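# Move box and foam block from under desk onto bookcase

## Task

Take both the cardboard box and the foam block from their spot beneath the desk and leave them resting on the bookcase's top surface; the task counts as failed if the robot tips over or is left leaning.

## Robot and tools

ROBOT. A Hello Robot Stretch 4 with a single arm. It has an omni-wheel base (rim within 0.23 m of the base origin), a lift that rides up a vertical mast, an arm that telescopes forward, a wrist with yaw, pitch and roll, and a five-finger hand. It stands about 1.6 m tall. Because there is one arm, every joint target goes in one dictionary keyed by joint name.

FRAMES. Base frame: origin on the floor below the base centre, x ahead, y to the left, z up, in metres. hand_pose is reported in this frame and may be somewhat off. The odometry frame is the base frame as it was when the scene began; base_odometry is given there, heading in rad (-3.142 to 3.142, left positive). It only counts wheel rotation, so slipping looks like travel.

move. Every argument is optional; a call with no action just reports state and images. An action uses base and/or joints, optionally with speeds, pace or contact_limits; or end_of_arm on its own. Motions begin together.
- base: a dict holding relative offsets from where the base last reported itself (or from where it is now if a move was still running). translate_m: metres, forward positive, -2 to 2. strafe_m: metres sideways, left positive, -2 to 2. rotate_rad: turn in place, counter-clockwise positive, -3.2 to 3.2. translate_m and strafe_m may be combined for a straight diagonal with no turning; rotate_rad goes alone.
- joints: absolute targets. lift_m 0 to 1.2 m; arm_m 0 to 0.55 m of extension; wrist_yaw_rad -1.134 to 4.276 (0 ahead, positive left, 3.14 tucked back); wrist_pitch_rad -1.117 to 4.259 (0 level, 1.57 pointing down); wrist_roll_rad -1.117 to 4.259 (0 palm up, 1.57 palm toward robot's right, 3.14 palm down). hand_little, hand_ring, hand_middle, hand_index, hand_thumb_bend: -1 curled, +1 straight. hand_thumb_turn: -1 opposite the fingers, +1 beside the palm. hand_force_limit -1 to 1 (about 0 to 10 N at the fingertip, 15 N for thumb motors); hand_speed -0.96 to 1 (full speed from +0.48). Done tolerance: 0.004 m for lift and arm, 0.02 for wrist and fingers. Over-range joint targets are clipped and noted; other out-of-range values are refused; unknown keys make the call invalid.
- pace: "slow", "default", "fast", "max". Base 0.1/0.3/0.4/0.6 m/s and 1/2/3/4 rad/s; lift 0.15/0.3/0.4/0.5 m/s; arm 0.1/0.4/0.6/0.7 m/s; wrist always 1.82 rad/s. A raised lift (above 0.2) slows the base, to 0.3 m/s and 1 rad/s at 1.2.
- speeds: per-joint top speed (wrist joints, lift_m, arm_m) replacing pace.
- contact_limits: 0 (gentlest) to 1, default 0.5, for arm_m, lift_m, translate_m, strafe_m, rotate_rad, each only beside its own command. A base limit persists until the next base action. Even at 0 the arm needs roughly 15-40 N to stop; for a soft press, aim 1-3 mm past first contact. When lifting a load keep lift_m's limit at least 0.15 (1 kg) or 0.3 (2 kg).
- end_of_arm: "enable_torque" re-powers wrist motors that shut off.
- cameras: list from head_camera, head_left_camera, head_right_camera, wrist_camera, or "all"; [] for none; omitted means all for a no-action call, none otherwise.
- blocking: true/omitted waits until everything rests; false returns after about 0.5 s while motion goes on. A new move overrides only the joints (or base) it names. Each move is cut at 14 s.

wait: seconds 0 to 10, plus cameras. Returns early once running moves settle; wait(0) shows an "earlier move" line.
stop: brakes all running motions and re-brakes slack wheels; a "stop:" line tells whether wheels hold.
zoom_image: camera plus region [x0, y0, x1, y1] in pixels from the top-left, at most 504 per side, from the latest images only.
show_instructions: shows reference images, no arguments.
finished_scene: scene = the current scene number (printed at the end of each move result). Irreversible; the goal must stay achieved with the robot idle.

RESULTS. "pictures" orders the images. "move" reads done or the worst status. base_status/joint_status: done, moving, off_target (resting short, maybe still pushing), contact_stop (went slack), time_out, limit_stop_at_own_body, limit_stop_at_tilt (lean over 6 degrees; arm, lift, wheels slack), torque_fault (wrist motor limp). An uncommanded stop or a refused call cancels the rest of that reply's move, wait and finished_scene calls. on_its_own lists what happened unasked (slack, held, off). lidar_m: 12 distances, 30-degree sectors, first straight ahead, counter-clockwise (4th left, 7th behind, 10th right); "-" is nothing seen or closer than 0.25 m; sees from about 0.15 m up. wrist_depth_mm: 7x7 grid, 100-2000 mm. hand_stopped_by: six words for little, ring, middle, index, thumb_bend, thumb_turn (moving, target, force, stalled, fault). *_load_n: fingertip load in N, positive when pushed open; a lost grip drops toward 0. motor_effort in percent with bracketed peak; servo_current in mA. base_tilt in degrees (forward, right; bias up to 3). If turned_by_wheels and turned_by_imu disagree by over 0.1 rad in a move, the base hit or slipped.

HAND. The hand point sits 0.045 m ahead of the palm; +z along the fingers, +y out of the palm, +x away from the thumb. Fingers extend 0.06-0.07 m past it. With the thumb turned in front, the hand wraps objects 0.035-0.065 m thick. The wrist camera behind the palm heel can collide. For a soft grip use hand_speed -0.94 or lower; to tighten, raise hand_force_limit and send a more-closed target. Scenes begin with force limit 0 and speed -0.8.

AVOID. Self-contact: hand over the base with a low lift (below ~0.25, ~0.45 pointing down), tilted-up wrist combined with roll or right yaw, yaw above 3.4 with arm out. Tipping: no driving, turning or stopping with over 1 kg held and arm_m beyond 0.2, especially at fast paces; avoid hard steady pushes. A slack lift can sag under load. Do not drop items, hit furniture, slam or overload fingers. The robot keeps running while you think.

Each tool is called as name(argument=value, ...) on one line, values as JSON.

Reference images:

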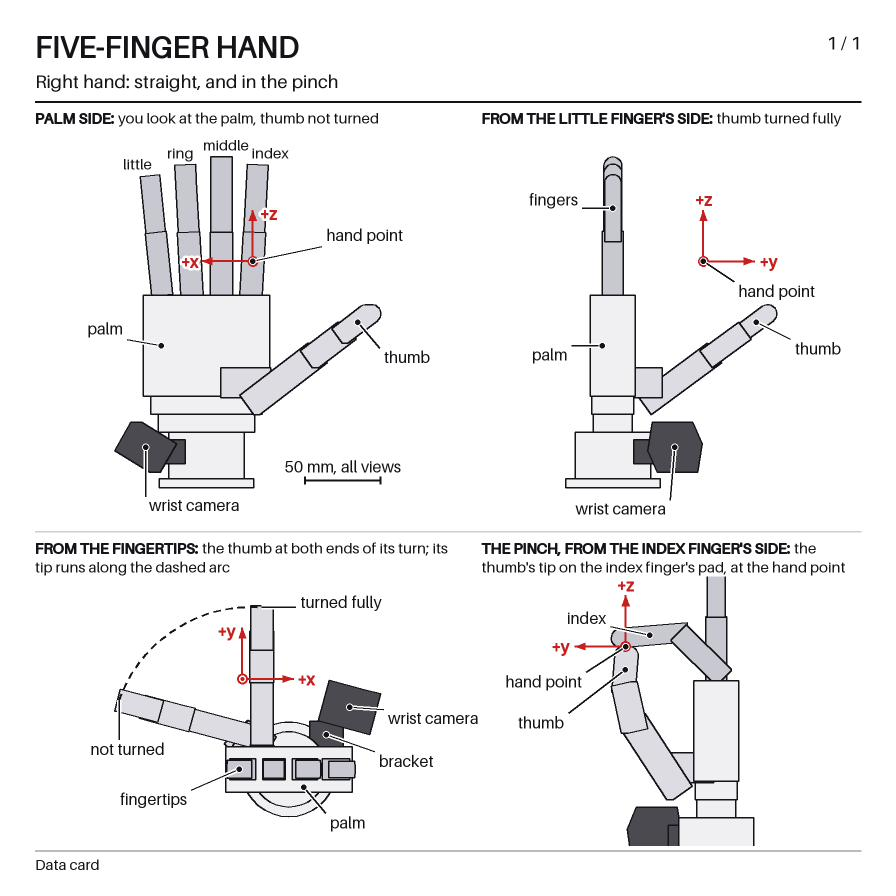

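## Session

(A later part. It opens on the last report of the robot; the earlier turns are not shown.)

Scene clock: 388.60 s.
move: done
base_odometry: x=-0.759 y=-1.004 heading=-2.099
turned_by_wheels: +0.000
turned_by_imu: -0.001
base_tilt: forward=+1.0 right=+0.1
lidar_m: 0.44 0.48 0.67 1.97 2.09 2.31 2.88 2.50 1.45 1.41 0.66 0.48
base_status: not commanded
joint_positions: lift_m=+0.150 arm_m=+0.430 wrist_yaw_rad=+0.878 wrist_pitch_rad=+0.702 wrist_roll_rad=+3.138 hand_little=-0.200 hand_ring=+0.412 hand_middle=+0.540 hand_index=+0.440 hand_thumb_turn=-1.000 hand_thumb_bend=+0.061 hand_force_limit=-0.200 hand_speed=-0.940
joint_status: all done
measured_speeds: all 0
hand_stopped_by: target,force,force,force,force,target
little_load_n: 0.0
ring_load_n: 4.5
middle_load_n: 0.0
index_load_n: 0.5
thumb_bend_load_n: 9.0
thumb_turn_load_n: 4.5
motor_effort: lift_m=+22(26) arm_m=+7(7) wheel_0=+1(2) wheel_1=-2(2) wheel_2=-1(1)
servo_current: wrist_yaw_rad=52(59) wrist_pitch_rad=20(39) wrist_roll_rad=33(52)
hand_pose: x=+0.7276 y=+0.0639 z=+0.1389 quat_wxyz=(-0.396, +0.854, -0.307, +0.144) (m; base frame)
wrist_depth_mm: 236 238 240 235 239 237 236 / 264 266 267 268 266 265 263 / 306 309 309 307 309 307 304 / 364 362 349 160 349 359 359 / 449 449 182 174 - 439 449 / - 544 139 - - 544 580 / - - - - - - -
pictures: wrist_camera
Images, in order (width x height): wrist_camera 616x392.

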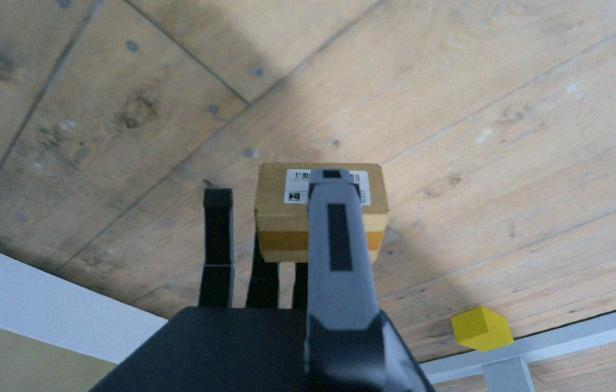

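move(base={"translate_m": -0.75}, joints={"arm_m": 0.15})

move(base={"rotate_rad": -1.043}, joints={"wrist_yaw_rad": 0.0, "lift_m": 0.6, "wrist_pitch_rad": 0.5}, cameras=["all"])

Scene clock: 412.83 s.
move: done
base_odometry: x=-0.380 y=-0.357 heading=-2.100
turned_by_wheels: +0.000
turned_by_imu: -0.005
base_tilt: forward=+0.9 right=+0.1
lidar_m: 1.17 1.24 2.07 1.97 1.78 2.22 2.11 2.18 1.83 1.37 1.44 1.28
base_status: done
joint_positions: lift_m=+0.150 arm_m=+0.150 wrist_yaw_rad=+0.878 wrist_pitch_rad=+0.702 wrist_roll_rad=+3.138 hand_little=-0.200 hand_ring=+0.412 hand_middle=+0.540 hand_index=+0.440 hand_thumb_turn=-1.000 hand_thumb_bend=+0.061 hand_force_limit=-0.200 hand_speed=-0.940
joint_status: all done
measured_speeds: all 0
hand_stopped_by: target,force,force,force,force,target
little_load_n: 0.0
ring_load_n: 4.5
middle_load_n: 0.0
index_load_n: 0.5
thumb_bend_load_n: 9.5
thumb_turn_load_n: 4.5
motor_effort: lift_m=+22(23) arm_m=-7(15) wheel_0=+0(6) wheel_1=-2(8) wheel_2=-1(12)
servo_current: wrist_yaw_rad=59(72) wrist_pitch_rad=20(39) wrist_roll_rad=33(52)
hand_pose: x=+0.4480 y=+0.0638 z=+0.1389 quat_wxyz=(-0.396, +0.854, -0.307, +0.144) (m; base frame)
wrist_depth_mm: 236 238 241 236 240 239 238 / 264 267 268 270 267 267 264 / 304 309 309 309 309 307 307 / 364 364 338 160 353 364 364 / 445 449 182 175 - 445 449 / 585 580 139 - - 574 591 / 788 759 - - - 768 788
pictures: none

Scene clock: 415.60 s.
move: done
base_odometry: x=-0.380 y=-0.357 heading=+3.141
turned_by_wheels: -1.043
turned_by_imu: -1.038
base_tilt: forward=+1.0 right=+0.2
lidar_m: 1.46 1.25 1.17 1.25 2.10 1.99 1.76 2.19 2.10 2.18 1.80 1.40
base_status: done
joint_positions: lift_m=+0.600 arm_m=+0.150 wrist_yaw_rad=+0.002 wrist_pitch_rad=+0.508 wrist_roll_rad=+3.138 hand_little=-0.200 hand_ring=+0.412 hand_middle=+0.540 hand_index=+0.440 hand_thumb_turn=-1.000 hand_thumb_bend=+0.061 hand_force_limit=-0.200 hand_speed=-0.940
joint_status: all done
measured_speeds: all 0
hand_stopped_by: target,force,force,force,force,target
little_load_n: 0.0
ring_load_n: 4.5
middle_load_n: 0.0
index_load_n: 1.0
thumb_bend_load_n: 9.5
thumb_turn_load_n: 4.5
motor_effort: lift_m=+22(27) arm_m=-7(7) wheel_0=+2(7) wheel_1=+0(9) wheel_2=-1(14)
servo_current: wrist_yaw_rad=33(169) wrist_pitch_rad=46(117) wrist_roll_rad=26(46)
hand_pose: x=+0.4854 y=-0.0565 z=+0.6176 quat_wxyz=(-0.358, +0.611, -0.608, +0.359) (m; base frame)
wrist_depth_mm: 750 759 768 741 768 759 750 / 866 866 891 891 891 878 854 / 1008 1078 1042 1060 1078 1060 1060 / 1160 1182 1229 160 - 1366 1366 / 1118 1229 182 175 - 1808 1661 / 1008 1118 139 - - - - / 1008 1060 - - - - -
pictures: head_camera, head_left_camera, head_right_camera, wrist_camera
Images, in order (width x height): head_camera 420x560, head_left_camera 420x672, head_right_camera 420x672, wrist_camera 616x392.

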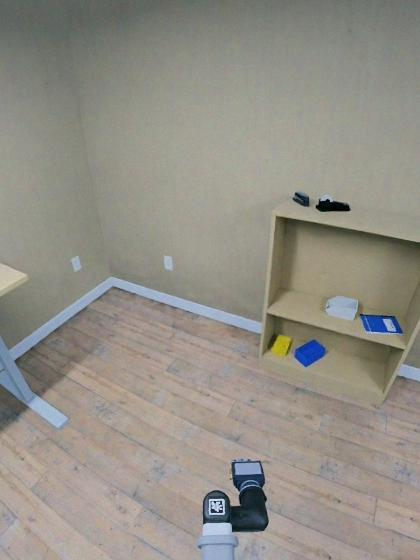

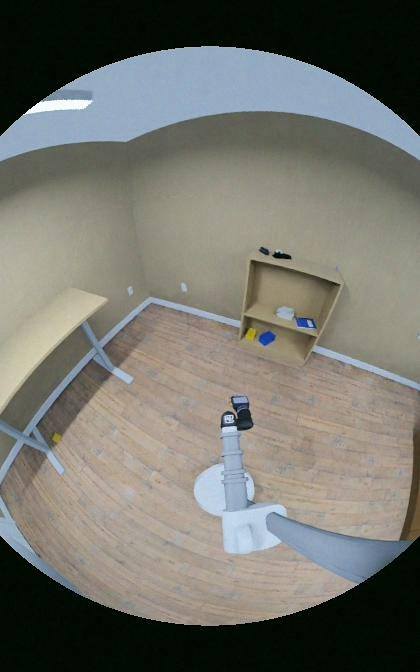

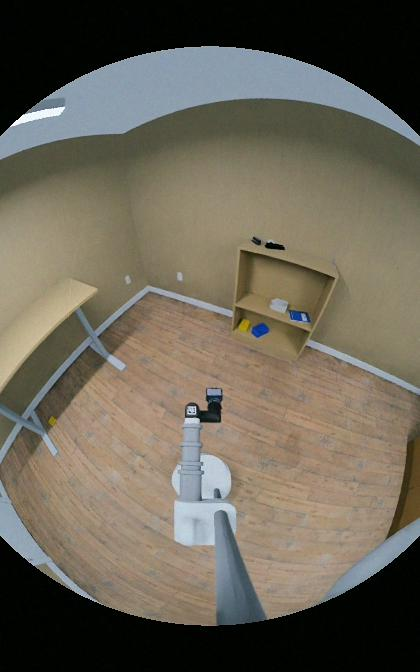

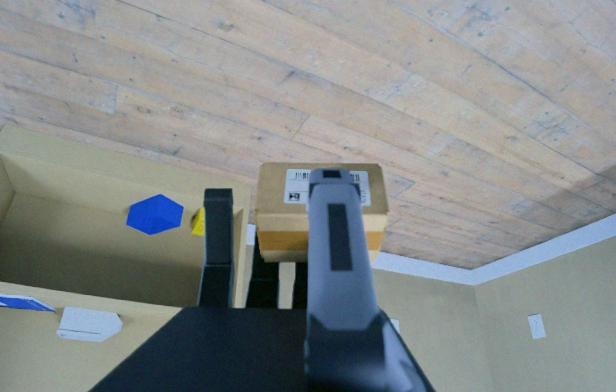

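move(base={"rotate_rad": -0.53}, cameras=["head_camera", "head_right_camera"])

Scene clock: 425.47 s.
move: done
base_odometry: x=-0.380 y=-0.357 heading=+2.611
turned_by_wheels: -0.530
turned_by_imu: -0.528
base_tilt: forward=+0.8 right=+0.1
lidar_m: 1.39 1.48 1.27 1.18 1.27 2.10 1.97 1.79 2.19 2.08 2.18 1.80
base_status: done
joint_positions: lift_m=+0.600 arm_m=+0.150 wrist_yaw_rad=+0.001 wrist_pitch_rad=+0.508 wrist_roll_rad=+3.138 hand_little=-0.200 hand_ring=+0.412 hand_middle=+0.540 hand_index=+0.440 hand_thumb_turn=-1.000 hand_thumb_bend=+0.061 hand_force_limit=-0.200 hand_speed=-0.940
joint_status: not commanded
measured_speeds: all 0
hand_stopped_by: target,force,force,force,force,target
little_load_n: 0.0
ring_load_n: 4.5
middle_load_n: 0.0
index_load_n: 1.0
thumb_bend_load_n: 9.5
thumb_turn_load_n: 4.0
motor_effort: lift_m=+22(23) arm_m=-7(7) wheel_0=+1(7) wheel_1=-1(8) wheel_2=-1(10)
servo_current: wrist_yaw_rad=26(65) wrist_pitch_rad=33(46) wrist_roll_rad=20(46)
hand_pose: x=+0.4854 y=-0.0566 z=+0.6176 quat_wxyz=(-0.358, +0.611, -0.608, +0.359) (m; base frame)
wrist_depth_mm: 759 750 759 741 778 750 741 / 854 854 878 866 878 866 866 / 1060 1078 1060 1078 1060 1060 1042 / 1336 1336 1255 160 - 1229 1366 / - - 167 175 - 1182 - / - - 126 165 - 1078 - / - - - - - - -
pictures: head_camera, head_right_camera
Images, in order (width x height): head_camera 420x560, head_right_camera 420x672.

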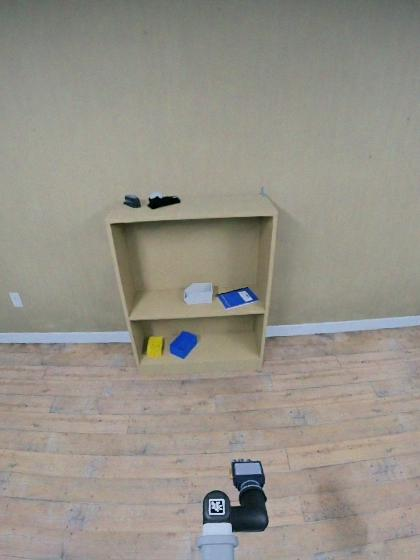

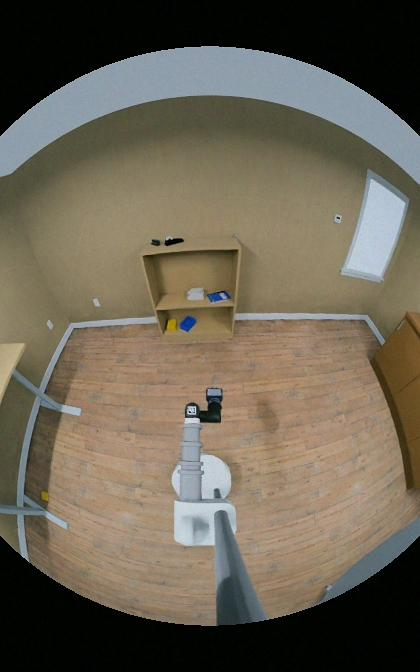

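move(joints={"lift_m": 1.18}, base={"translate_m": 0.3}, cameras=["all"])

Scene clock: 454.97 s.
move: done
base_odometry: x=-0.639 y=-0.205 heading=+2.611
turned_by_wheels: +0.000
turned_by_imu: -0.001
base_tilt: forward=+0.9 right=+0.1
lidar_m: 1.09 1.13 1.98 1.20 1.24 2.40 2.31 2.03 2.19 2.08 2.11 1.18
base_status: done
joint_positions: lift_m=+1.180 arm_m=+0.150 wrist_yaw_rad=+0.001 wrist_pitch_rad=+0.508 wrist_roll_rad=+3.138 hand_little=-0.200 hand_ring=+0.412 hand_middle=+0.540 hand_index=+0.440 hand_thumb_turn=-1.000 hand_thumb_bend=+0.061 hand_force_limit=-0.200 hand_speed=-0.940
joint_status: all done
measured_speeds: all 0
hand_stopped_by: target,force,force,force,force,target
little_load_n: 0.0
ring_load_n: 5.0
middle_load_n: 0.0
index_load_n: 1.0
thumb_bend_load_n: 9.5
thumb_turn_load_n: 4.5
motor_effort: lift_m=+22(27) arm_m=-7(7) wheel_0=+0(6) wheel_1=+3(9) wheel_2=+0(13)
servo_current: wrist_yaw_rad=52(72) wrist_pitch_rad=33(46) wrist_roll_rad=26(52)
hand_pose: x=+0.4854 y=-0.0566 z=+1.1976 quat_wxyz=(-0.358, +0.611, -0.608, +0.359) (m; base frame)
wrist_depth_mm: 1366 1366 1336 1308 1255 1336 1366 / 1499 1537 1308 1430 1397 1281 1537 / - - 1138 1281 1229 1098 - / - - 976 160 - 1118 - / - - 168 175 - 1025 - / - - 127 - - 842 - / - - - - - - -
pictures: head_camera, head_left_camera, head_right_camera, wrist_camera
Images, in order (width x height): head_camera 420x560, head_left_camera 420x672, head_right_camera 420x672, wrist_camera 616x392.

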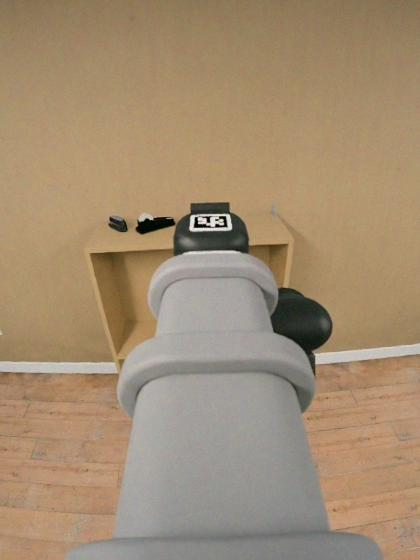

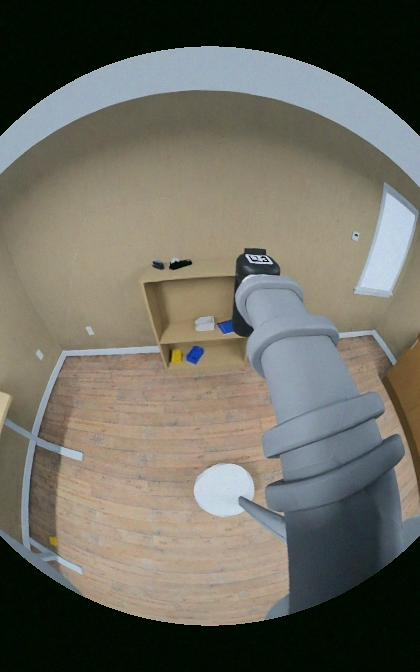

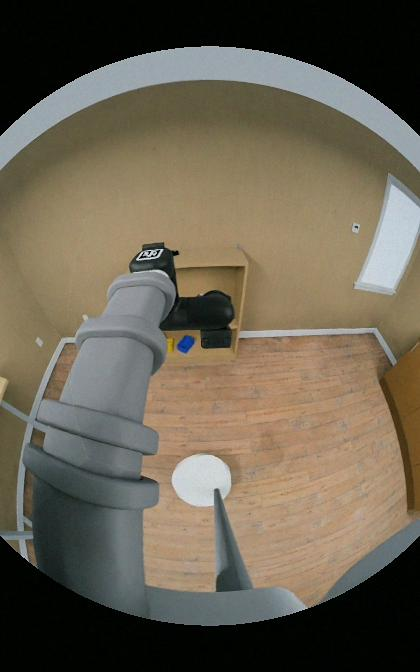

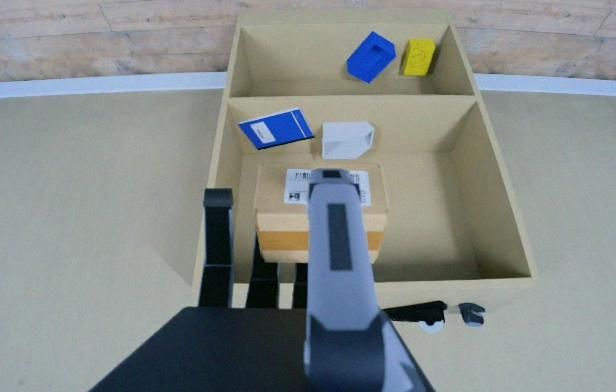

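move(joints={"wrist_pitch_rad": 0.7, "arm_m": 0.3}, base={"translate_m": 0.4, "strafe_m": -0.12}, cameras=["wrist_camera", "head_camera"])

Scene clock: 483.87 s.
move: done
base_odometry: x=-0.923 y=+0.101 heading=+2.611
turned_by_wheels: +0.000
turned_by_imu: -0.001
base_tilt: forward=+1.1 right=+0.3
lidar_m: 0.70 0.75 1.45 1.34 1.39 1.89 2.70 2.31 2.08 1.96 1.51 0.78
base_status: done
joint_positions: lift_m=+1.180 arm_m=+0.300 wrist_yaw_rad=+0.001 wrist_pitch_rad=+0.702 wrist_roll_rad=+3.138 hand_little=-0.200 hand_ring=+0.412 hand_middle=+0.540 hand_index=+0.440 hand_thumb_turn=-1.000 hand_thumb_bend=+0.061 hand_force_limit=-0.200 hand_speed=-0.940
joint_status: all done
measured_speeds: all 0
hand_stopped_by: target,force,force,force,force,target
little_load_n: 0.5
ring_load_n: 5.0
middle_load_n: 0.0
index_load_n: 1.0
thumb_bend_load_n: 9.0
thumb_turn_load_n: 4.5
motor_effort: lift_m=+22(23) arm_m=+7(15) wheel_0=+0(8) wheel_1=+1(7) wheel_2=+2(12)
servo_current: wrist_yaw_rad=46(72) wrist_pitch_rad=33(52) wrist_roll_rad=26(52)
hand_pose: x=+0.6009 y=-0.0566 z=+1.1690 quat_wxyz=(-0.297, +0.643, -0.640, +0.298) (m; base frame)
wrist_depth_mm: 1182 1182 1182 - 768 759 778 / - - 627 891 878 854 831 / - - 525 820 798 788 798 / - - 366 160 691 683 343 / - - 170 174 - 387 389 / - - 127 - - 480 - / - - - - - - -
pictures: head_camera, wrist_camera
Images, in order (width x height): head_camera 420x560, wrist_camera 616x392.

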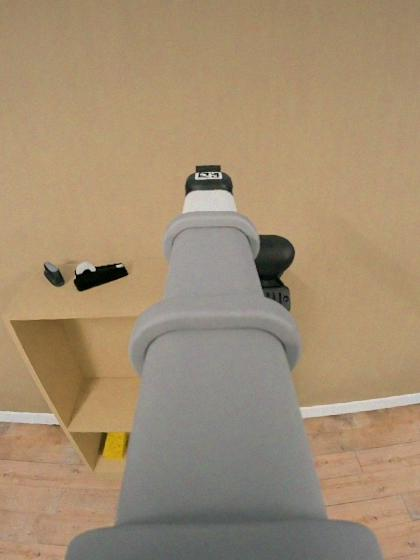

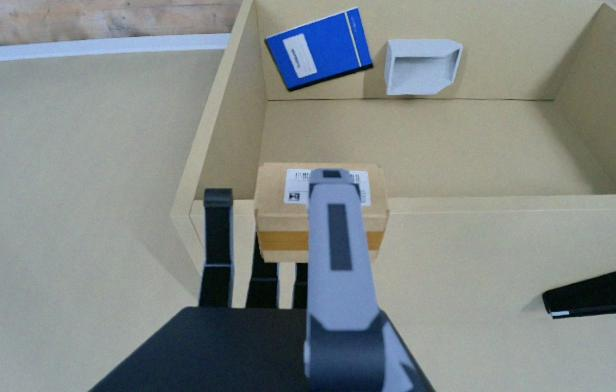

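move(joints={"arm_m": 0.45}, base={"translate_m": 0.10, "strafe_m": -0.06})

move(joints={"lift_m": 1.13}, pace="slow", contact_limits={"lift_m": 0.1}, cameras=["wrist_camera", "head_camera"])

Scene clock: 504.90 s.
move: done
base_odometry: x=-0.979 y=+0.203 heading=+2.611
turned_by_wheels: +0.000
turned_by_imu: -0.002
base_tilt: forward=+0.9 right=+0.1
lidar_m: 0.61 0.63 0.88 1.44 1.45 2.03 2.83 2.38 1.99 1.89 1.35 0.97
base_status: done
joint_positions: lift_m=+1.180 arm_m=+0.450 wrist_yaw_rad=+0.001 wrist_pitch_rad=+0.702 wrist_roll_rad=+3.138 hand_little=-0.200 hand_ring=+0.412 hand_middle=+0.540 hand_index=+0.440 hand_thumb_turn=-1.000 hand_thumb_bend=+0.061 hand_force_limit=-0.200 hand_speed=-0.940
joint_status: all done
measured_speeds: all 0
hand_stopped_by: target,force,force,force,force,target
little_load_n: 0.0
ring_load_n: 4.5
middle_load_n: 0.0
index_load_n: 1.0
thumb_bend_load_n: 9.5
thumb_turn_load_n: 4.5
motor_effort: lift_m=+22(22) arm_m=+7(13) wheel_0=-1(8) wheel_1=-2(5) wheel_2=-1(10)
servo_current: wrist_yaw_rad=33(59) wrist_pitch_rad=39(39) wrist_roll_rad=33(52)
hand_pose: x=+0.7509 y=-0.0566 z=+1.1689 quat_wxyz=(-0.297, +0.643, -0.640, +0.298) (m; base frame)
wrist_depth_mm: - - 207 206 210 208 207 / - - 235 235 234 231 230 / 496 492 279 270 270 267 267 / 436 439 427 160 307 317 317 / 384 384 182 176 - 377 375 / 340 342 139 - - 342 342 / 312 314 - - - 312 309
pictures: none

Scene clock: 506.20 s.
move: done
base_odometry: x=-0.979 y=+0.203 heading=+2.611
turned_by_wheels: +0.000
turned_by_imu: +0.000
base_tilt: forward=+1.0 right=+0.2
lidar_m: 0.60 0.66 0.88 1.41 1.44 2.00 2.81 2.38 1.99 1.90 1.35 0.97
base_status: not commanded
joint_positions: lift_m=+1.130 arm_m=+0.450 wrist_yaw_rad=+0.001 wrist_pitch_rad=+0.702 wrist_roll_rad=+3.138 hand_little=-0.200 hand_ring=+0.412 hand_middle=+0.540 hand_index=+0.440 hand_thumb_turn=-1.000 hand_thumb_bend=+0.061 hand_force_limit=-0.200 hand_speed=-0.940
joint_status: all done
measured_speeds: all 0
hand_stopped_by: target,force,force,force,force,target
little_load_n: 0.5
ring_load_n: 4.5
middle_load_n: 0.0
index_load_n: 1.0
thumb_bend_load_n: 9.0
thumb_turn_load_n: 4.5
motor_effort: lift_m=+16(21) arm_m=+7(7) wheel_0=-2(2) wheel_1=-2(2) wheel_2=-1(1)
servo_current: wrist_yaw_rad=52(65) wrist_pitch_rad=26(39) wrist_roll_rad=46(46)
contact_limits: lift_m 0.1
hand_pose: x=+0.7509 y=-0.0566 z=+1.1194 quat_wxyz=(-0.297, +0.643, -0.640, +0.298) (m; base frame)
wrist_depth_mm: - - 161 162 161 156 - / - - 180 180 179 178 177 / 500 492 207 207 206 206 205 / 436 442 236 160 243 243 241 / 387 387 182 175 - 297 297 / 342 340 139 - - 343 340 / 314 314 - - - 310 309
pictures: head_camera, wrist_camera
Images, in order (width x height): head_camera 420x560, wrist_camera 616x392.

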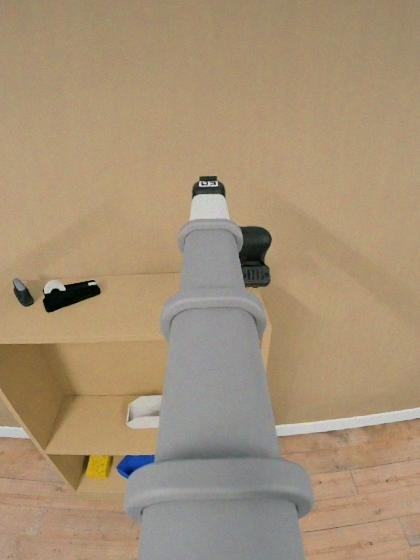

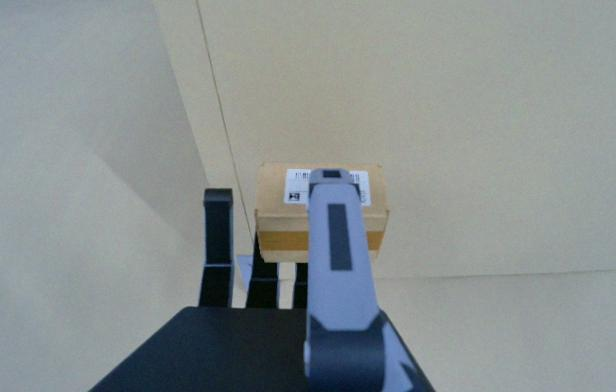

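move(joints={"lift_m": 1.105}, pace="slow", contact_limits={"lift_m": 0.1}, cameras=["wrist_camera"])

move(joints={"lift_m": 1.097}, pace="slow", contact_limits={"lift_m": 0.05}, cameras=["wrist_camera"])

Scene clock: 523.43 s.
move: done
base_odometry: x=-0.979 y=+0.203 heading=+2.611
turned_by_wheels: +0.000
turned_by_imu: -0.001
base_tilt: forward=+0.9 right=+0.2
lidar_m: 0.61 0.66 0.88 1.41 1.43 2.01 2.78 2.38 1.99 1.90 1.39 0.95
base_status: not commanded
joint_positions: lift_m=+1.105 arm_m=+0.450 wrist_yaw_rad=+0.001 wrist_pitch_rad=+0.702 wrist_roll_rad=+3.138 hand_little=-0.200 hand_ring=+0.412 hand_middle=+0.540 hand_index=+0.440 hand_thumb_turn=-1.000 hand_thumb_bend=+0.061 hand_force_limit=-0.200 hand_speed=-0.940
joint_status: all done
measured_speeds: all 0
hand_stopped_by: target,force,force,force,force,target
little_load_n: 0.0
ring_load_n: 4.5
middle_load_n: 0.0
index_load_n: 1.0
thumb_bend_load_n: 9.5
thumb_turn_load_n: 4.5
motor_effort: lift_m=+16(17) arm_m=+7(7) wheel_0=-2(2) wheel_1=-2(2) wheel_2=-1(2)
servo_current: wrist_yaw_rad=13(65) wrist_pitch_rad=39(39) wrist_roll_rad=39(46)
contact_limits: lift_m 0.1
hand_pose: x=+0.7509 y=-0.0566 z=+1.0945 quat_wxyz=(-0.297, +0.643, -0.640, +0.298) (m; base frame)
wrist_depth_mm: - 133 136 137 136 134 - / - - 151 152 151 151 150 / 488 480 175 175 174 174 173 / 439 436 199 160 205 206 204 / 384 384 187 175 - 251 250 / 342 342 139 - - 329 330 / 314 314 - - - 314 312
pictures: wrist_camera
Images, in order (width x height): wrist_camera 616x392.

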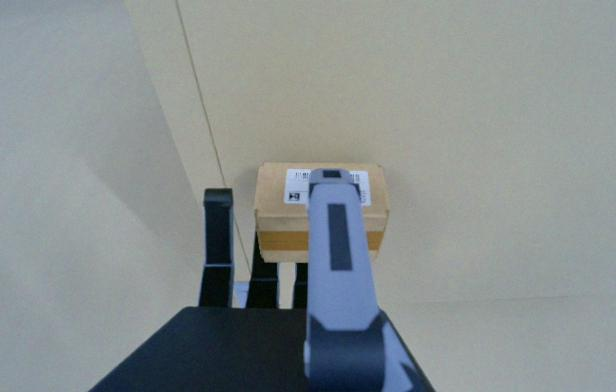

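Scene clock: 524.13 s.
move: done
base_odometry: x=-0.979 y=+0.203 heading=+2.611
turned_by_wheels: +0.000
turned_by_imu: +0.000
base_tilt: forward=+0.9 right=+0.1
lidar_m: 0.60 0.64 0.87 1.37 1.46 2.02 2.79 2.37 2.01 1.90 1.36 0.97
base_status: not commanded
joint_positions: lift_m=+1.098 arm_m=+0.450 wrist_yaw_rad=+0.001 wrist_pitch_rad=+0.702 wrist_roll_rad=+3.138 hand_little=-0.200 hand_ring=+0.412 hand_middle=+0.540 hand_index=+0.440 hand_thumb_turn=-1.000 hand_thumb_bend=+0.061 hand_force_limit=-0.200 hand_speed=-0.940
joint_status: all done
measured_speeds: all 0
hand_stopped_by: target,force,force,force,force,target
little_load_n: 0.0
ring_load_n: 4.5
middle_load_n: -2.5
index_load_n: 1.0
thumb_bend_load_n: 9.5
thumb_turn_load_n: 4.5
motor_effort: lift_m=+13(18) arm_m=+7(7) wheel_0=-1(2) wheel_1=-1(2) wheel_2=-1(1)
servo_current: wrist_yaw_rad=26(59) wrist_pitch_rad=20(39) wrist_roll_rad=13(46)
contact_limits: lift_m 0.05
hand_pose: x=+0.7509 y=-0.0566 z=+1.0867 quat_wxyz=(-0.297, +0.643, -0.640, +0.298) (m; base frame)
wrist_depth_mm: - 130 131 132 131 129 - / - 145 146 146 145 144 - / 496 480 168 168 168 167 167 / 439 439 191 161 198 198 198 / 382 387 187 175 - 243 244 / 342 342 139 - - 324 324 / 314 315 - - - 312 312
pictures: wrist_camera
Images, in order (width x height): wrist_camera 616x392.

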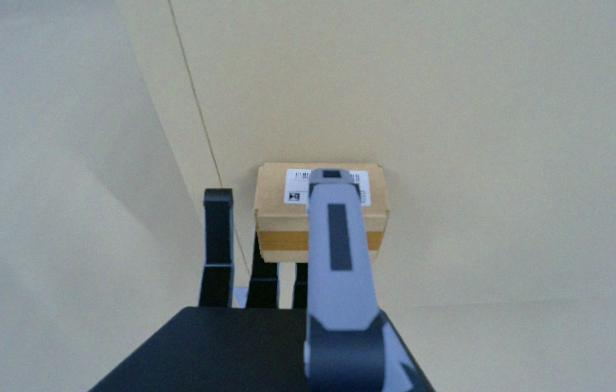

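move(joints={"hand_index": 0.75, "hand_middle": 0.85, "hand_ring": 0.75, "hand_little": 0.7, "hand_thumb_bend": 0.5, "hand_speed": -0.85}, cameras=["wrist_camera"])

Scene clock: 535.43 s.
move: done
base_odometry: x=-0.979 y=+0.203 heading=+2.611
turned_by_wheels: +0.000
turned_by_imu: -0.002
base_tilt: forward=+0.9 right=+0.2
lidar_m: 0.62 0.67 0.86 1.41 1.46 2.03 2.80 2.38 2.02 1.89 1.38 0.96
base_status: not commanded
joint_positions: lift_m=+1.097 arm_m=+0.450 wrist_yaw_rad=+0.001 wrist_pitch_rad=+0.702 wrist_roll_rad=+3.138 hand_little=+0.700 hand_ring=+0.750 hand_middle=+0.850 hand_index=+0.750 hand_thumb_turn=-1.000 hand_thumb_bend=+0.500 hand_force_limit=-0.200 hand_speed=-0.850
joint_status: all done
measured_speeds: all 0
hand_stopped_by: target,target,target,target,target,target
little_load_n: 0.0
ring_load_n: 0.0
middle_load_n: 0.0
index_load_n: 0.0
thumb_bend_load_n: 0.0
thumb_turn_load_n: 0.0
motor_effort: lift_m=+15(16) arm_m=+7(7) wheel_0=-1(1) wheel_1=-1(2) wheel_2=-1(2)
servo_current: wrist_yaw_rad=52(65) wrist_pitch_rad=33(46) wrist_roll_rad=20(52)
contact_limits: lift_m 0.05
hand_pose: x=+0.7509 y=-0.0566 z=+1.0865 quat_wxyz=(-0.297, +0.643, -0.640, +0.298) (m; base frame)
wrist_depth_mm: - 124 128 129 128 128 - / - 142 143 143 143 142 - / - 488 164 155 165 164 164 / 449 449 195 158 187 194 195 / 392 392 236 167 - 238 240 / 349 347 139 161 - 324 320 / 319 320 - - - 310 306
pictures: wrist_camera
Images, in order (width x height): wrist_camera 616x392.

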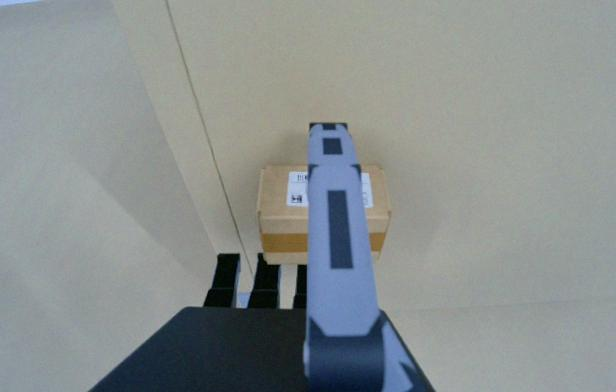

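move(joints={"lift_m": 1.18, "hand_index": 1, "hand_middle": 1, "hand_ring": 1, "hand_little": 1, "hand_thumb_bend": 1, "hand_speed": -0.5}, cameras=["wrist_camera"])

move(base={"translate_m": -0.5}, joints={"arm_m": 0.3})

move(base={"rotate_rad": 1.571}, joints={"arm_m": 0.3, "lift_m": 0.25, "hand_thumb_turn": 1}, cameras=["head_camera"])

Scene clock: 556.50 s.
move: done
base_odometry: x=-0.979 y=+0.203 heading=+2.611
turned_by_wheels: +0.000
turned_by_imu: -0.002
base_tilt: forward=+0.9 right=+0.2
lidar_m: 0.61 0.63 0.87 1.41 1.45 2.02 2.82 2.40 1.98 1.91 1.37 0.98
base_status: not commanded
joint_positions: lift_m=+1.180 arm_m=+0.450 wrist_yaw_rad=+0.001 wrist_pitch_rad=+0.702 wrist_roll_rad=+3.138 hand_little=+1.000 hand_ring=+1.000 hand_middle=+1.000 hand_index=+1.000 hand_thumb_turn=-1.000 hand_thumb_bend=+1.000 hand_force_limit=-0.200 hand_speed=-0.500
joint_status: all done
measured_speeds: all 0
hand_stopped_by: target,target,target,target,target,target
little_load_n: 0.0
ring_load_n: 0.0
middle_load_n: 0.0
index_load_n: 0.0
thumb_bend_load_n: 0.0
thumb_turn_load_n: 0.0
motor_effort: lift_m=+22(26) arm_m=+7(7) wheel_0=-1(1) wheel_1=-1(1) wheel_2=-1(1)
servo_current: wrist_yaw_rad=39(59) wrist_pitch_rad=26(39) wrist_roll_rad=20(52)
hand_pose: x=+0.7509 y=-0.0566 z=+1.1689 quat_wxyz=(-0.297, +0.643, -0.640, +0.298) (m; base frame)
wrist_depth_mm: - - 206 206 211 210 208 / - - 234 216 234 236 233 / - - 281 221 271 270 270 / 449 445 430 317 - 320 319 / 389 392 389 377 - 382 379 / 347 347 139 165 - 342 336 / 317 320 - - - 310 306
pictures: wrist_camera
Images, in order (width x height): wrist_camera 616x392.

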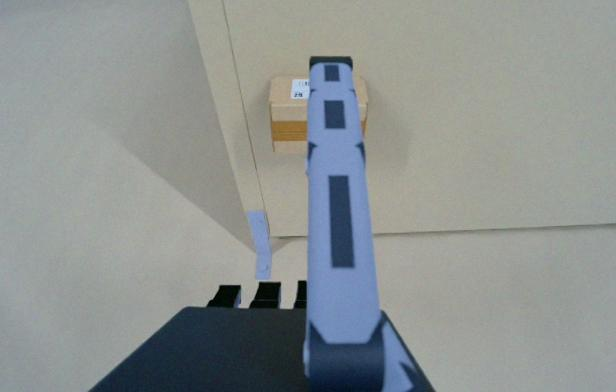

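Scene clock: 559.67 s.
move: done
base_odometry: x=-0.548 y=-0.050 heading=+2.610
turned_by_wheels: +0.000
turned_by_imu: -0.003
base_tilt: forward=+1.0 right=+0.1
lidar_m: 1.11 1.16 2.01 1.38 1.44 2.42 2.30 1.94 1.99 1.89 2.00 1.48
base_status: done
joint_positions: lift_m=+1.180 arm_m=+0.300 wrist_yaw_rad=+0.001 wrist_pitch_rad=+0.702 wrist_roll_rad=+3.138 hand_little=+1.000 hand_ring=+1.000 hand_middle=+1.000 hand_index=+1.000 hand_thumb_turn=-1.000 hand_thumb_bend=+1.000 hand_force_limit=-0.200 hand_speed=-0.500
joint_status: all done
measured_speeds: all 0
hand_stopped_by: target,target,target,target,target,target
little_load_n: 0.0
ring_load_n: 0.0
middle_load_n: 0.0
index_load_n: 0.0
thumb_bend_load_n: 0.0
thumb_turn_load_n: 0.0
motor_effort: lift_m=+22(23) arm_m=-7(13) wheel_0=-1(7) wheel_1=+0(8) wheel_2=-1(14)
servo_current: wrist_yaw_rad=39(65) wrist_pitch_rad=26(39) wrist_roll_rad=26(52)
hand_pose: x=+0.6013 y=-0.0566 z=+1.1690 quat_wxyz=(-0.297, +0.643, -0.640, +0.298) (m; base frame)
wrist_depth_mm: 1229 1255 1255 1255 1255 1255 1255 / 1366 1366 1430 1308 1229 1255 1397 / 1499 1537 1499 976 - 1060 1008 / - - - - - 1138 976 / - - - - - 1025 991 / - - 127 - - 917 891 / - - - - - 676 -
pictures: none

Scene clock: 564.03 s.
move: done
base_odometry: x=-0.548 y=-0.050 heading=-2.102
turned_by_wheels: +1.571
turned_by_imu: +1.560
base_tilt: forward=+0.8 right=+0.2
lidar_m: 1.35 1.43 2.38 2.30 1.95 2.04 1.93 1.98 1.49 1.10 1.15 1.97
base_status: done
joint_positions: lift_m=+0.250 arm_m=+0.300 wrist_yaw_rad=+0.001 wrist_pitch_rad=+0.702 wrist_roll_rad=+3.138 hand_little=+1.000 hand_ring=+1.000 hand_middle=+1.000 hand_index=+1.000 hand_thumb_turn=+1.000 hand_thumb_bend=+1.000 hand_force_limit=-0.200 hand_speed=-0.500
joint_status: all done
measured_speeds: all 0
hand_stopped_by: target,target,target,target,target,target
little_load_n: 0.0
ring_load_n: 0.0
middle_load_n: 0.0
index_load_n: 0.0
thumb_bend_load_n: 0.0
thumb_turn_load_n: 0.0
motor_effort: lift_m=+16(20) arm_m=-7(15) wheel_0=-2(7) wheel_1=-1(9) wheel_2=-1(10)
servo_current: wrist_yaw_rad=59(78) wrist_pitch_rad=33(39) wrist_roll_rad=20(52)
hand_pose: x=+0.6013 y=-0.0566 z=+0.2394 quat_wxyz=(-0.297, +0.643, -0.640, +0.298) (m; base frame)
wrist_depth_mm: 332 330 340 336 342 332 336 / 373 377 377 382 377 379 375 / 433 436 436 436 439 442 430 / 512 512 508 521 517 508 512 / 627 621 621 615 627 603 - / 820 809 140 166 715 - - / 1098 1078 - - - - -
pictures: head_camera
Images, in order (width x height): head_camera 420x560.

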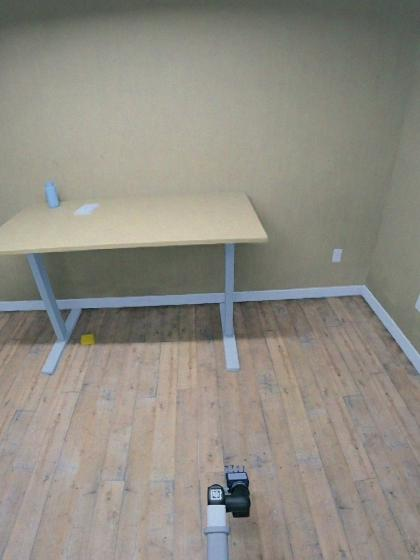

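move(base={"translate_m": 0.7, "strafe_m": 0.95}, joints={"arm_m": 0.3}, cameras=["wrist_camera", "head_camera"])

zoom_image(camera="wrist_camera", region=[208, 96, 408, 296])

Scene clock: 577.83 s.
move: done
base_odometry: x=-0.084 y=-1.135 heading=-2.102
turned_by_wheels: +0.000
turned_by_imu: +0.004
base_tilt: forward=+0.9 right=+0.2
lidar_m: 0.65 0.68 1.41 1.34 1.41 1.75 2.63 2.75 2.15 2.01 1.00 0.68
base_status: done
joint_positions: lift_m=+0.250 arm_m=+0.300 wrist_yaw_rad=+0.001 wrist_pitch_rad=+0.702 wrist_roll_rad=+3.138 hand_little=+1.000 hand_ring=+1.000 hand_middle=+1.000 hand_index=+1.000 hand_thumb_turn=+1.000 hand_thumb_bend=+1.000 hand_force_limit=-0.200 hand_speed=-0.500
joint_status: all done
measured_speeds: all 0
hand_stopped_by: target,target,target,target,target,target
little_load_n: 0.0
ring_load_n: 0.0
middle_load_n: -0.5
index_load_n: 0.0
thumb_bend_load_n: 0.0
thumb_turn_load_n: 0.0
motor_effort: lift_m=+16(17) arm_m=-7(7) wheel_0=-1(6) wheel_1=+0(11) wheel_2=-2(10)
servo_current: wrist_yaw_rad=20(72) wrist_pitch_rad=26(39) wrist_roll_rad=26(52)
hand_pose: x=+0.6013 y=-0.0566 z=+0.2394 quat_wxyz=(-0.297, +0.643, -0.640, +0.298) (m; base frame)
wrist_depth_mm: 336 332 340 334 343 334 336 / 373 379 379 379 382 379 377 / 433 436 433 439 439 439 449 / 512 517 517 512 517 - 512 / 627 621 621 603 627 603 - / 820 798 139 166 - - - / - - - - - - -
pictures: head_camera, wrist_camera
Images, in order (width x height): head_camera 420x560, wrist_camera 616x392.

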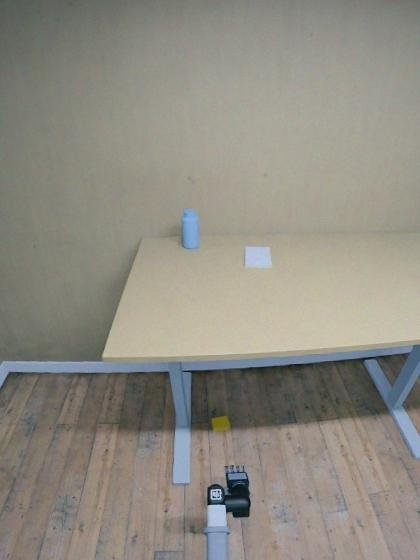

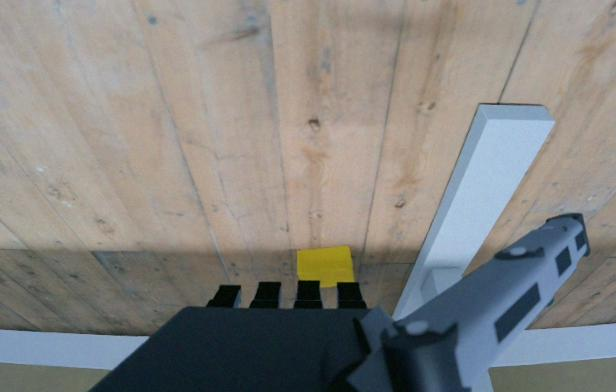

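Scaled by 2.520.

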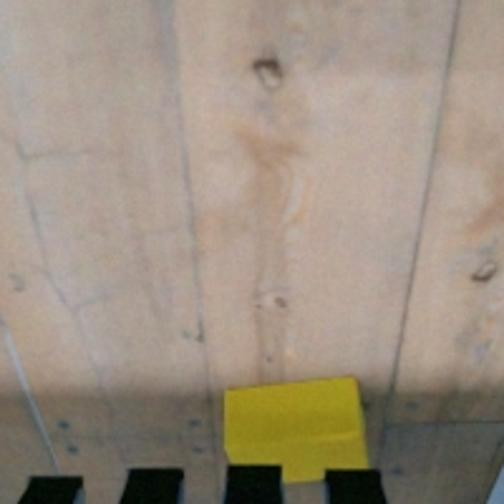

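move(base={"translate_m": 0.25}, joints={"arm_m": 0.4, "wrist_pitch_rad": 0.9}, cameras=["wrist_camera"])

zoom_image(camera="wrist_camera", region=[230, 100, 430, 300])

Scene clock: 600.40 s.
move: done
base_odometry: x=-0.210 y=-1.350 heading=-2.102
turned_by_wheels: +0.000
turned_by_imu: -0.001
base_tilt: forward=+0.9 right=+0.3
lidar_m: 0.39 0.42 1.42 1.34 1.42 1.94 2.93 3.00 2.09 2.05 0.57 0.42
base_status: done
joint_positions: lift_m=+0.250 arm_m=+0.400 wrist_yaw_rad=+0.001 wrist_pitch_rad=+0.901 wrist_roll_rad=+3.138 hand_little=+1.000 hand_ring=+1.000 hand_middle=+1.000 hand_index=+1.000 hand_thumb_turn=+1.000 hand_thumb_bend=+1.000 hand_force_limit=-0.200 hand_speed=-0.500
joint_status: all done
measured_speeds: all 0
hand_stopped_by: target,target,target,target,target,target
little_load_n: 0.0
ring_load_n: 0.0
middle_load_n: 0.0
index_load_n: 0.0
thumb_bend_load_n: 0.0
thumb_turn_load_n: 0.0
motor_effort: lift_m=+17(17) arm_m=+7(12) wheel_0=+1(7) wheel_1=+0(8) wheel_2=+2(12)
servo_current: wrist_yaw_rad=46(65) wrist_pitch_rad=33(65) wrist_roll_rad=26(52)
hand_pose: x=+0.6609 y=-0.0567 z=+0.2174 quat_wxyz=(-0.232, +0.669, -0.666, +0.233) (m; base frame)
wrist_depth_mm: 315 319 314 320 319 315 - / 342 343 345 345 347 342 - / 382 382 382 373 370 382 - / 430 430 427 389 418 427 - / 492 488 488 484 484 473 - / 569 569 140 166 525 - - / - - - - - - -
pictures: wrist_camera
Images, in order (width x height): wrist_camera 616x392.

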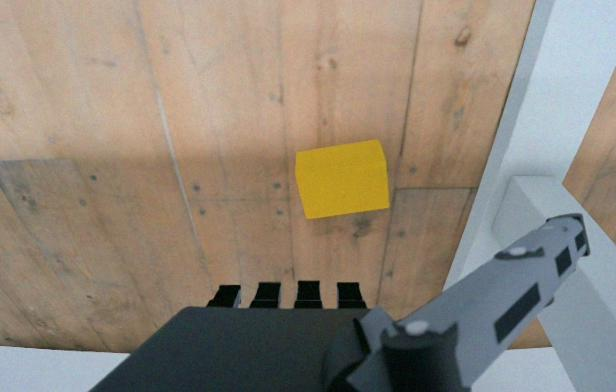

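Scaled by 2.520.

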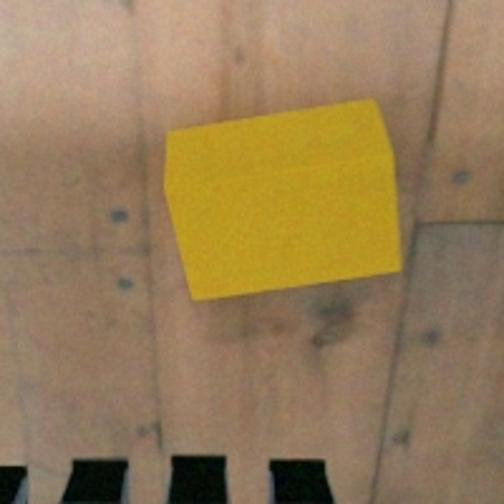

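move(base={"strafe_m": 0.0125}, joints={"arm_m": 0.489, "wrist_pitch_rad": 0.845, "wrist_yaw_rad": 0.19, "hand_thumb_turn": -1, "lift_m": 0.15}, cameras=["wrist_camera"])

Scene clock: 662.07 s.
move: done
base_odometry: x=-0.199 y=-1.357 heading=-2.102
turned_by_wheels: +0.000
turned_by_imu: -0.002
base_tilt: forward=+1.0 right=+0.2
lidar_m: 0.38 0.42 1.41 1.33 1.39 1.92 2.93 3.01 2.08 2.07 0.60 0.42
base_status: done
joint_positions: lift_m=+0.150 arm_m=+0.489 wrist_yaw_rad=+0.188 wrist_pitch_rad=+0.851 wrist_roll_rad=+3.138 hand_little=+1.000 hand_ring=+1.000 hand_middle=+1.000 hand_index=+1.000 hand_thumb_turn=-1.000 hand_thumb_bend=+1.000 hand_force_limit=-0.200 hand_speed=-0.500
joint_status: all done
measured_speeds: all 0
hand_stopped_by: target,target,target,target,target,target
little_load_n: 0.0
ring_load_n: 0.0
middle_load_n: 0.0
index_load_n: 0.0
thumb_bend_load_n: 0.0
thumb_turn_load_n: 0.0
motor_effort: lift_m=+16(18) arm_m=+7(13) wheel_0=+1(7) wheel_1=+1(7) wheel_2=+1(4)
servo_current: wrist_yaw_rad=39(104) wrist_pitch_rad=39(65) wrist_roll_rad=20(52)
hand_pose: x=+0.7692 y=-0.0370 z=+0.1223 quat_wxyz=(-0.271, +0.722, -0.596, +0.225) (m; base frame)
wrist_depth_mm: 224 226 228 229 229 225 225 / 244 247 243 213 247 248 236 / 276 276 272 222 272 277 - / 312 314 314 314 - 312 - / 366 362 362 364 - - - / 439 430 140 - - 452 433 / - - - - - 517 521
pictures: wrist_camera
Images, in order (width x height): wrist_camera 616x392.

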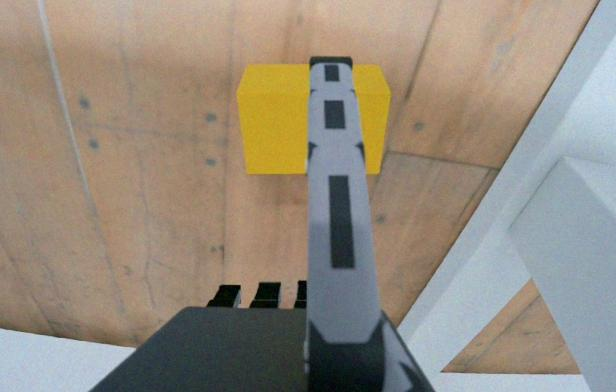

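move(joints={"lift_m": 0.063}, pace="slow", contact_limits={"lift_m": 0.2})

move(joints={"hand_index": -0.3, "hand_middle": -0.3, "hand_ring": -0.3, "hand_little": -0.3, "hand_thumb_bend": -0.2, "hand_force_limit": -0.6, "hand_speed": -0.9}, cameras=["wrist_camera"])

Scene clock: 672.23 s.
move: done
base_odometry: x=-0.199 y=-1.357 heading=-2.102
turned_by_wheels: +0.000
turned_by_imu: -0.002
base_tilt: forward=+0.9 right=+0.2
lidar_m: 0.41 0.42 1.38 1.32 1.38 1.91 2.92 2.98 2.13 2.06 0.60 0.43
base_status: not commanded
joint_positions: lift_m=+0.063 arm_m=+0.489 wrist_yaw_rad=+0.188 wrist_pitch_rad=+0.851 wrist_roll_rad=+3.138 hand_little=+1.000 hand_ring=+1.000 hand_middle=+1.000 hand_index=+1.000 hand_thumb_turn=-1.000 hand_thumb_bend=+1.000 hand_force_limit=-0.200 hand_speed=-0.500
joint_status: all done
measured_speeds: all 0
hand_stopped_by: target,target,target,target,target,target
little_load_n: 0.0
ring_load_n: 0.0
middle_load_n: 0.0
index_load_n: 0.0
thumb_bend_load_n: 0.0
thumb_turn_load_n: 0.0
motor_effort: lift_m=+16(17) arm_m=+8(8) wheel_0=+1(1) wheel_1=+1(2) wheel_2=+1(1)
servo_current: wrist_yaw_rad=65(65) wrist_pitch_rad=26(39) wrist_roll_rad=26(39)
contact_limits: lift_m 0.2
hand_pose: x=+0.7692 y=-0.0370 z=+0.0353 quat_wxyz=(-0.271, +0.722, -0.596, +0.225) (m; base frame)
wrist_depth_mm: 144 145 143 146 146 145 - / 157 158 159 156 159 158 158 / 177 177 173 159 170 177 178 / 201 202 147 - 146 202 202 / 234 233 175 165 - 233 225 / 278 277 140 165 - 267 226 / 334 329 - - - - -
pictures: none

Scene clock: 677.27 s.
move: off_target
base_odometry: x=-0.199 y=-1.357 heading=-2.102
turned_by_wheels: +0.000
turned_by_imu: -0.002
base_tilt: forward=+1.0 right=+0.2
lidar_m: 0.38 0.43 1.41 1.32 1.42 1.95 2.92 2.99 2.12 2.06 0.62 0.44
base_status: not commanded
joint_positions: lift_m=+0.063 arm_m=+0.489 wrist_yaw_rad=+0.188 wrist_pitch_rad=+0.848 wrist_roll_rad=+3.138 hand_little=+0.256 hand_ring=+0.302 hand_middle=+0.582 hand_index=+0.303 hand_thumb_turn=-1.000 hand_thumb_bend=+0.644 hand_force_limit=-0.600 hand_speed=-0.900
joint_status: hand_little off_target (ended at +0.256, target -0.300); hand_ring off_target (ended at +0.302, target -0.300); hand_middle off_target (ended at +0.582, target -0.300); hand_index off_target (ended at +0.303, target -0.300); hand_thumb_bend off_target (ended at +0.644, target -0.200); the others done
measured_speeds: all 0
hand_stopped_by: force,force,force,force,force,target
little_load_n: 2.5
ring_load_n: 1.0
middle_load_n: 1.5
index_load_n: 3.0
thumb_bend_load_n: 5.0
thumb_turn_load_n: 2.0
motor_effort: lift_m=+16(16) arm_m=+7(8) wheel_0=+1(1) wheel_1=+1(2) wheel_2=+1(1)
servo_current: wrist_yaw_rad=59(78) wrist_pitch_rad=26(46) wrist_roll_rad=13(52)
contact_limits: lift_m 0.2
hand_pose: x=+0.7698 y=-0.0369 z=+0.0355 quat_wxyz=(-0.272, +0.722, -0.595, +0.226) (m; base frame)
wrist_depth_mm: 145 145 144 147 147 145 - / 158 159 160 157 159 159 158 / 178 179 146 125 140 178 178 / 204 203 152 140 - 204 203 / 236 235 179 166 - 236 227 / 283 279 139 - - 268 229 / 342 332 - - - - -
pictures: wrist_camera
Images, in order (width x height): wrist_camera 616x392.

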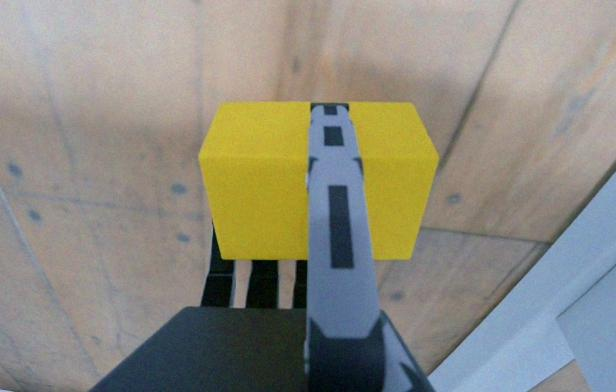

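move(joints={"hand_index": -0.35, "hand_middle": -0.35, "hand_ring": -0.35, "hand_little": -0.35, "hand_thumb_bend": -0.3, "hand_force_limit": -0.25, "hand_speed": -0.94})

move(joints={"lift_m": 0.2}, pace="slow", cameras=["wrist_camera"])

Scene clock: 687.40 s.
move: off_target
base_odometry: x=-0.199 y=-1.357 heading=-2.102
turned_by_wheels: +0.000
turned_by_imu: -0.002
base_tilt: forward=+1.0 right=+0.2
lidar_m: 0.39 0.42 1.39 1.33 1.40 1.89 2.90 3.01 2.13 2.06 0.61 0.42
base_status: not commanded
joint_positions: lift_m=+0.063 arm_m=+0.489 wrist_yaw_rad=+0.188 wrist_pitch_rad=+0.847 wrist_roll_rad=+3.138 hand_little=+0.234 hand_ring=+0.281 hand_middle=+0.301 hand_index=+0.293 hand_thumb_turn=-1.000 hand_thumb_bend=+0.646 hand_force_limit=-0.250 hand_speed=-0.940
joint_status: hand_little off_target (ended at +0.234, target -0.350); hand_ring off_target (ended at +0.281, target -0.350); hand_middle off_target (ended at +0.301, target -0.350); hand_index off_target (ended at +0.293, target -0.350); hand_thumb_bend off_target (ended at +0.646, target -0.300); the others done
measured_speeds: all 0
hand_stopped_by: force,force,force,force,force,target
little_load_n: 3.0
ring_load_n: 4.0
middle_load_n: 4.5
index_load_n: 2.5
thumb_bend_load_n: 10.0
thumb_turn_load_n: 5.0
motor_effort: lift_m=+16(16) arm_m=+7(7) wheel_0=+1(1) wheel_1=+1(1) wheel_2=+1(1)
servo_current: wrist_yaw_rad=33(65) wrist_pitch_rad=26(46) wrist_roll_rad=46(46)
contact_limits: lift_m 0.2
hand_pose: x=+0.7700 y=-0.0369 z=+0.0357 quat_wxyz=(-0.272, +0.721, -0.595, +0.226) (m; base frame)
wrist_depth_mm: 144 146 145 148 147 146 - / 158 160 159 158 160 160 159 / 179 179 144 132 138 180 180 / 204 205 151 140 - 204 206 / 238 238 179 166 - 238 224 / 287 282 139 - - 274 223 / 347 343 - - - - -
pictures: none

Scene clock: 689.33 s.
move: done
base_odometry: x=-0.199 y=-1.357 heading=-2.102
turned_by_wheels: +0.000
turned_by_imu: -0.001
base_tilt: forward=+0.9 right=+0.2
lidar_m: 0.37 0.42 1.40 1.31 1.40 1.92 2.92 3.00 2.13 2.06 0.60 0.43
base_status: not commanded
joint_positions: lift_m=+0.200 arm_m=+0.489 wrist_yaw_rad=+0.188 wrist_pitch_rad=+0.847 wrist_roll_rad=+3.138 hand_little=+0.234 hand_ring=+0.281 hand_middle=+0.301 hand_index=+0.293 hand_thumb_turn=-1.000 hand_thumb_bend=+0.646 hand_force_limit=-0.250 hand_speed=-0.940
joint_status: all done
measured_speeds: all 0
hand_stopped_by: force,force,force,force,force,target
little_load_n: 3.0
ring_load_n: 3.5
middle_load_n: 3.5
index_load_n: 2.5
thumb_bend_load_n: 10.5
thumb_turn_load_n: 4.5
motor_effort: lift_m=+22(26) arm_m=+7(7) wheel_0=+1(1) wheel_1=+1(1) wheel_2=+1(1)
servo_current: wrist_yaw_rad=65(65) wrist_pitch_rad=26(33) wrist_roll_rad=26(52)
hand_pose: x=+0.7700 y=-0.0369 z=+0.1721 quat_wxyz=(-0.272, +0.721, -0.595, +0.226) (m; base frame)
wrist_depth_mm: 272 273 274 272 276 272 - / 296 298 293 293 293 298 - / 334 334 143 131 138 327 - / 379 379 151 140 - - - / 445 439 178 166 - - - / 504 504 140 - - 525 530 / - - - - - - -
pictures: wrist_camera
Images, in order (width x height): wrist_camera 616x392.

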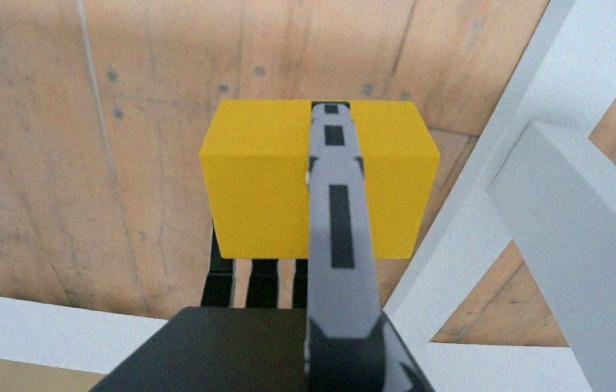

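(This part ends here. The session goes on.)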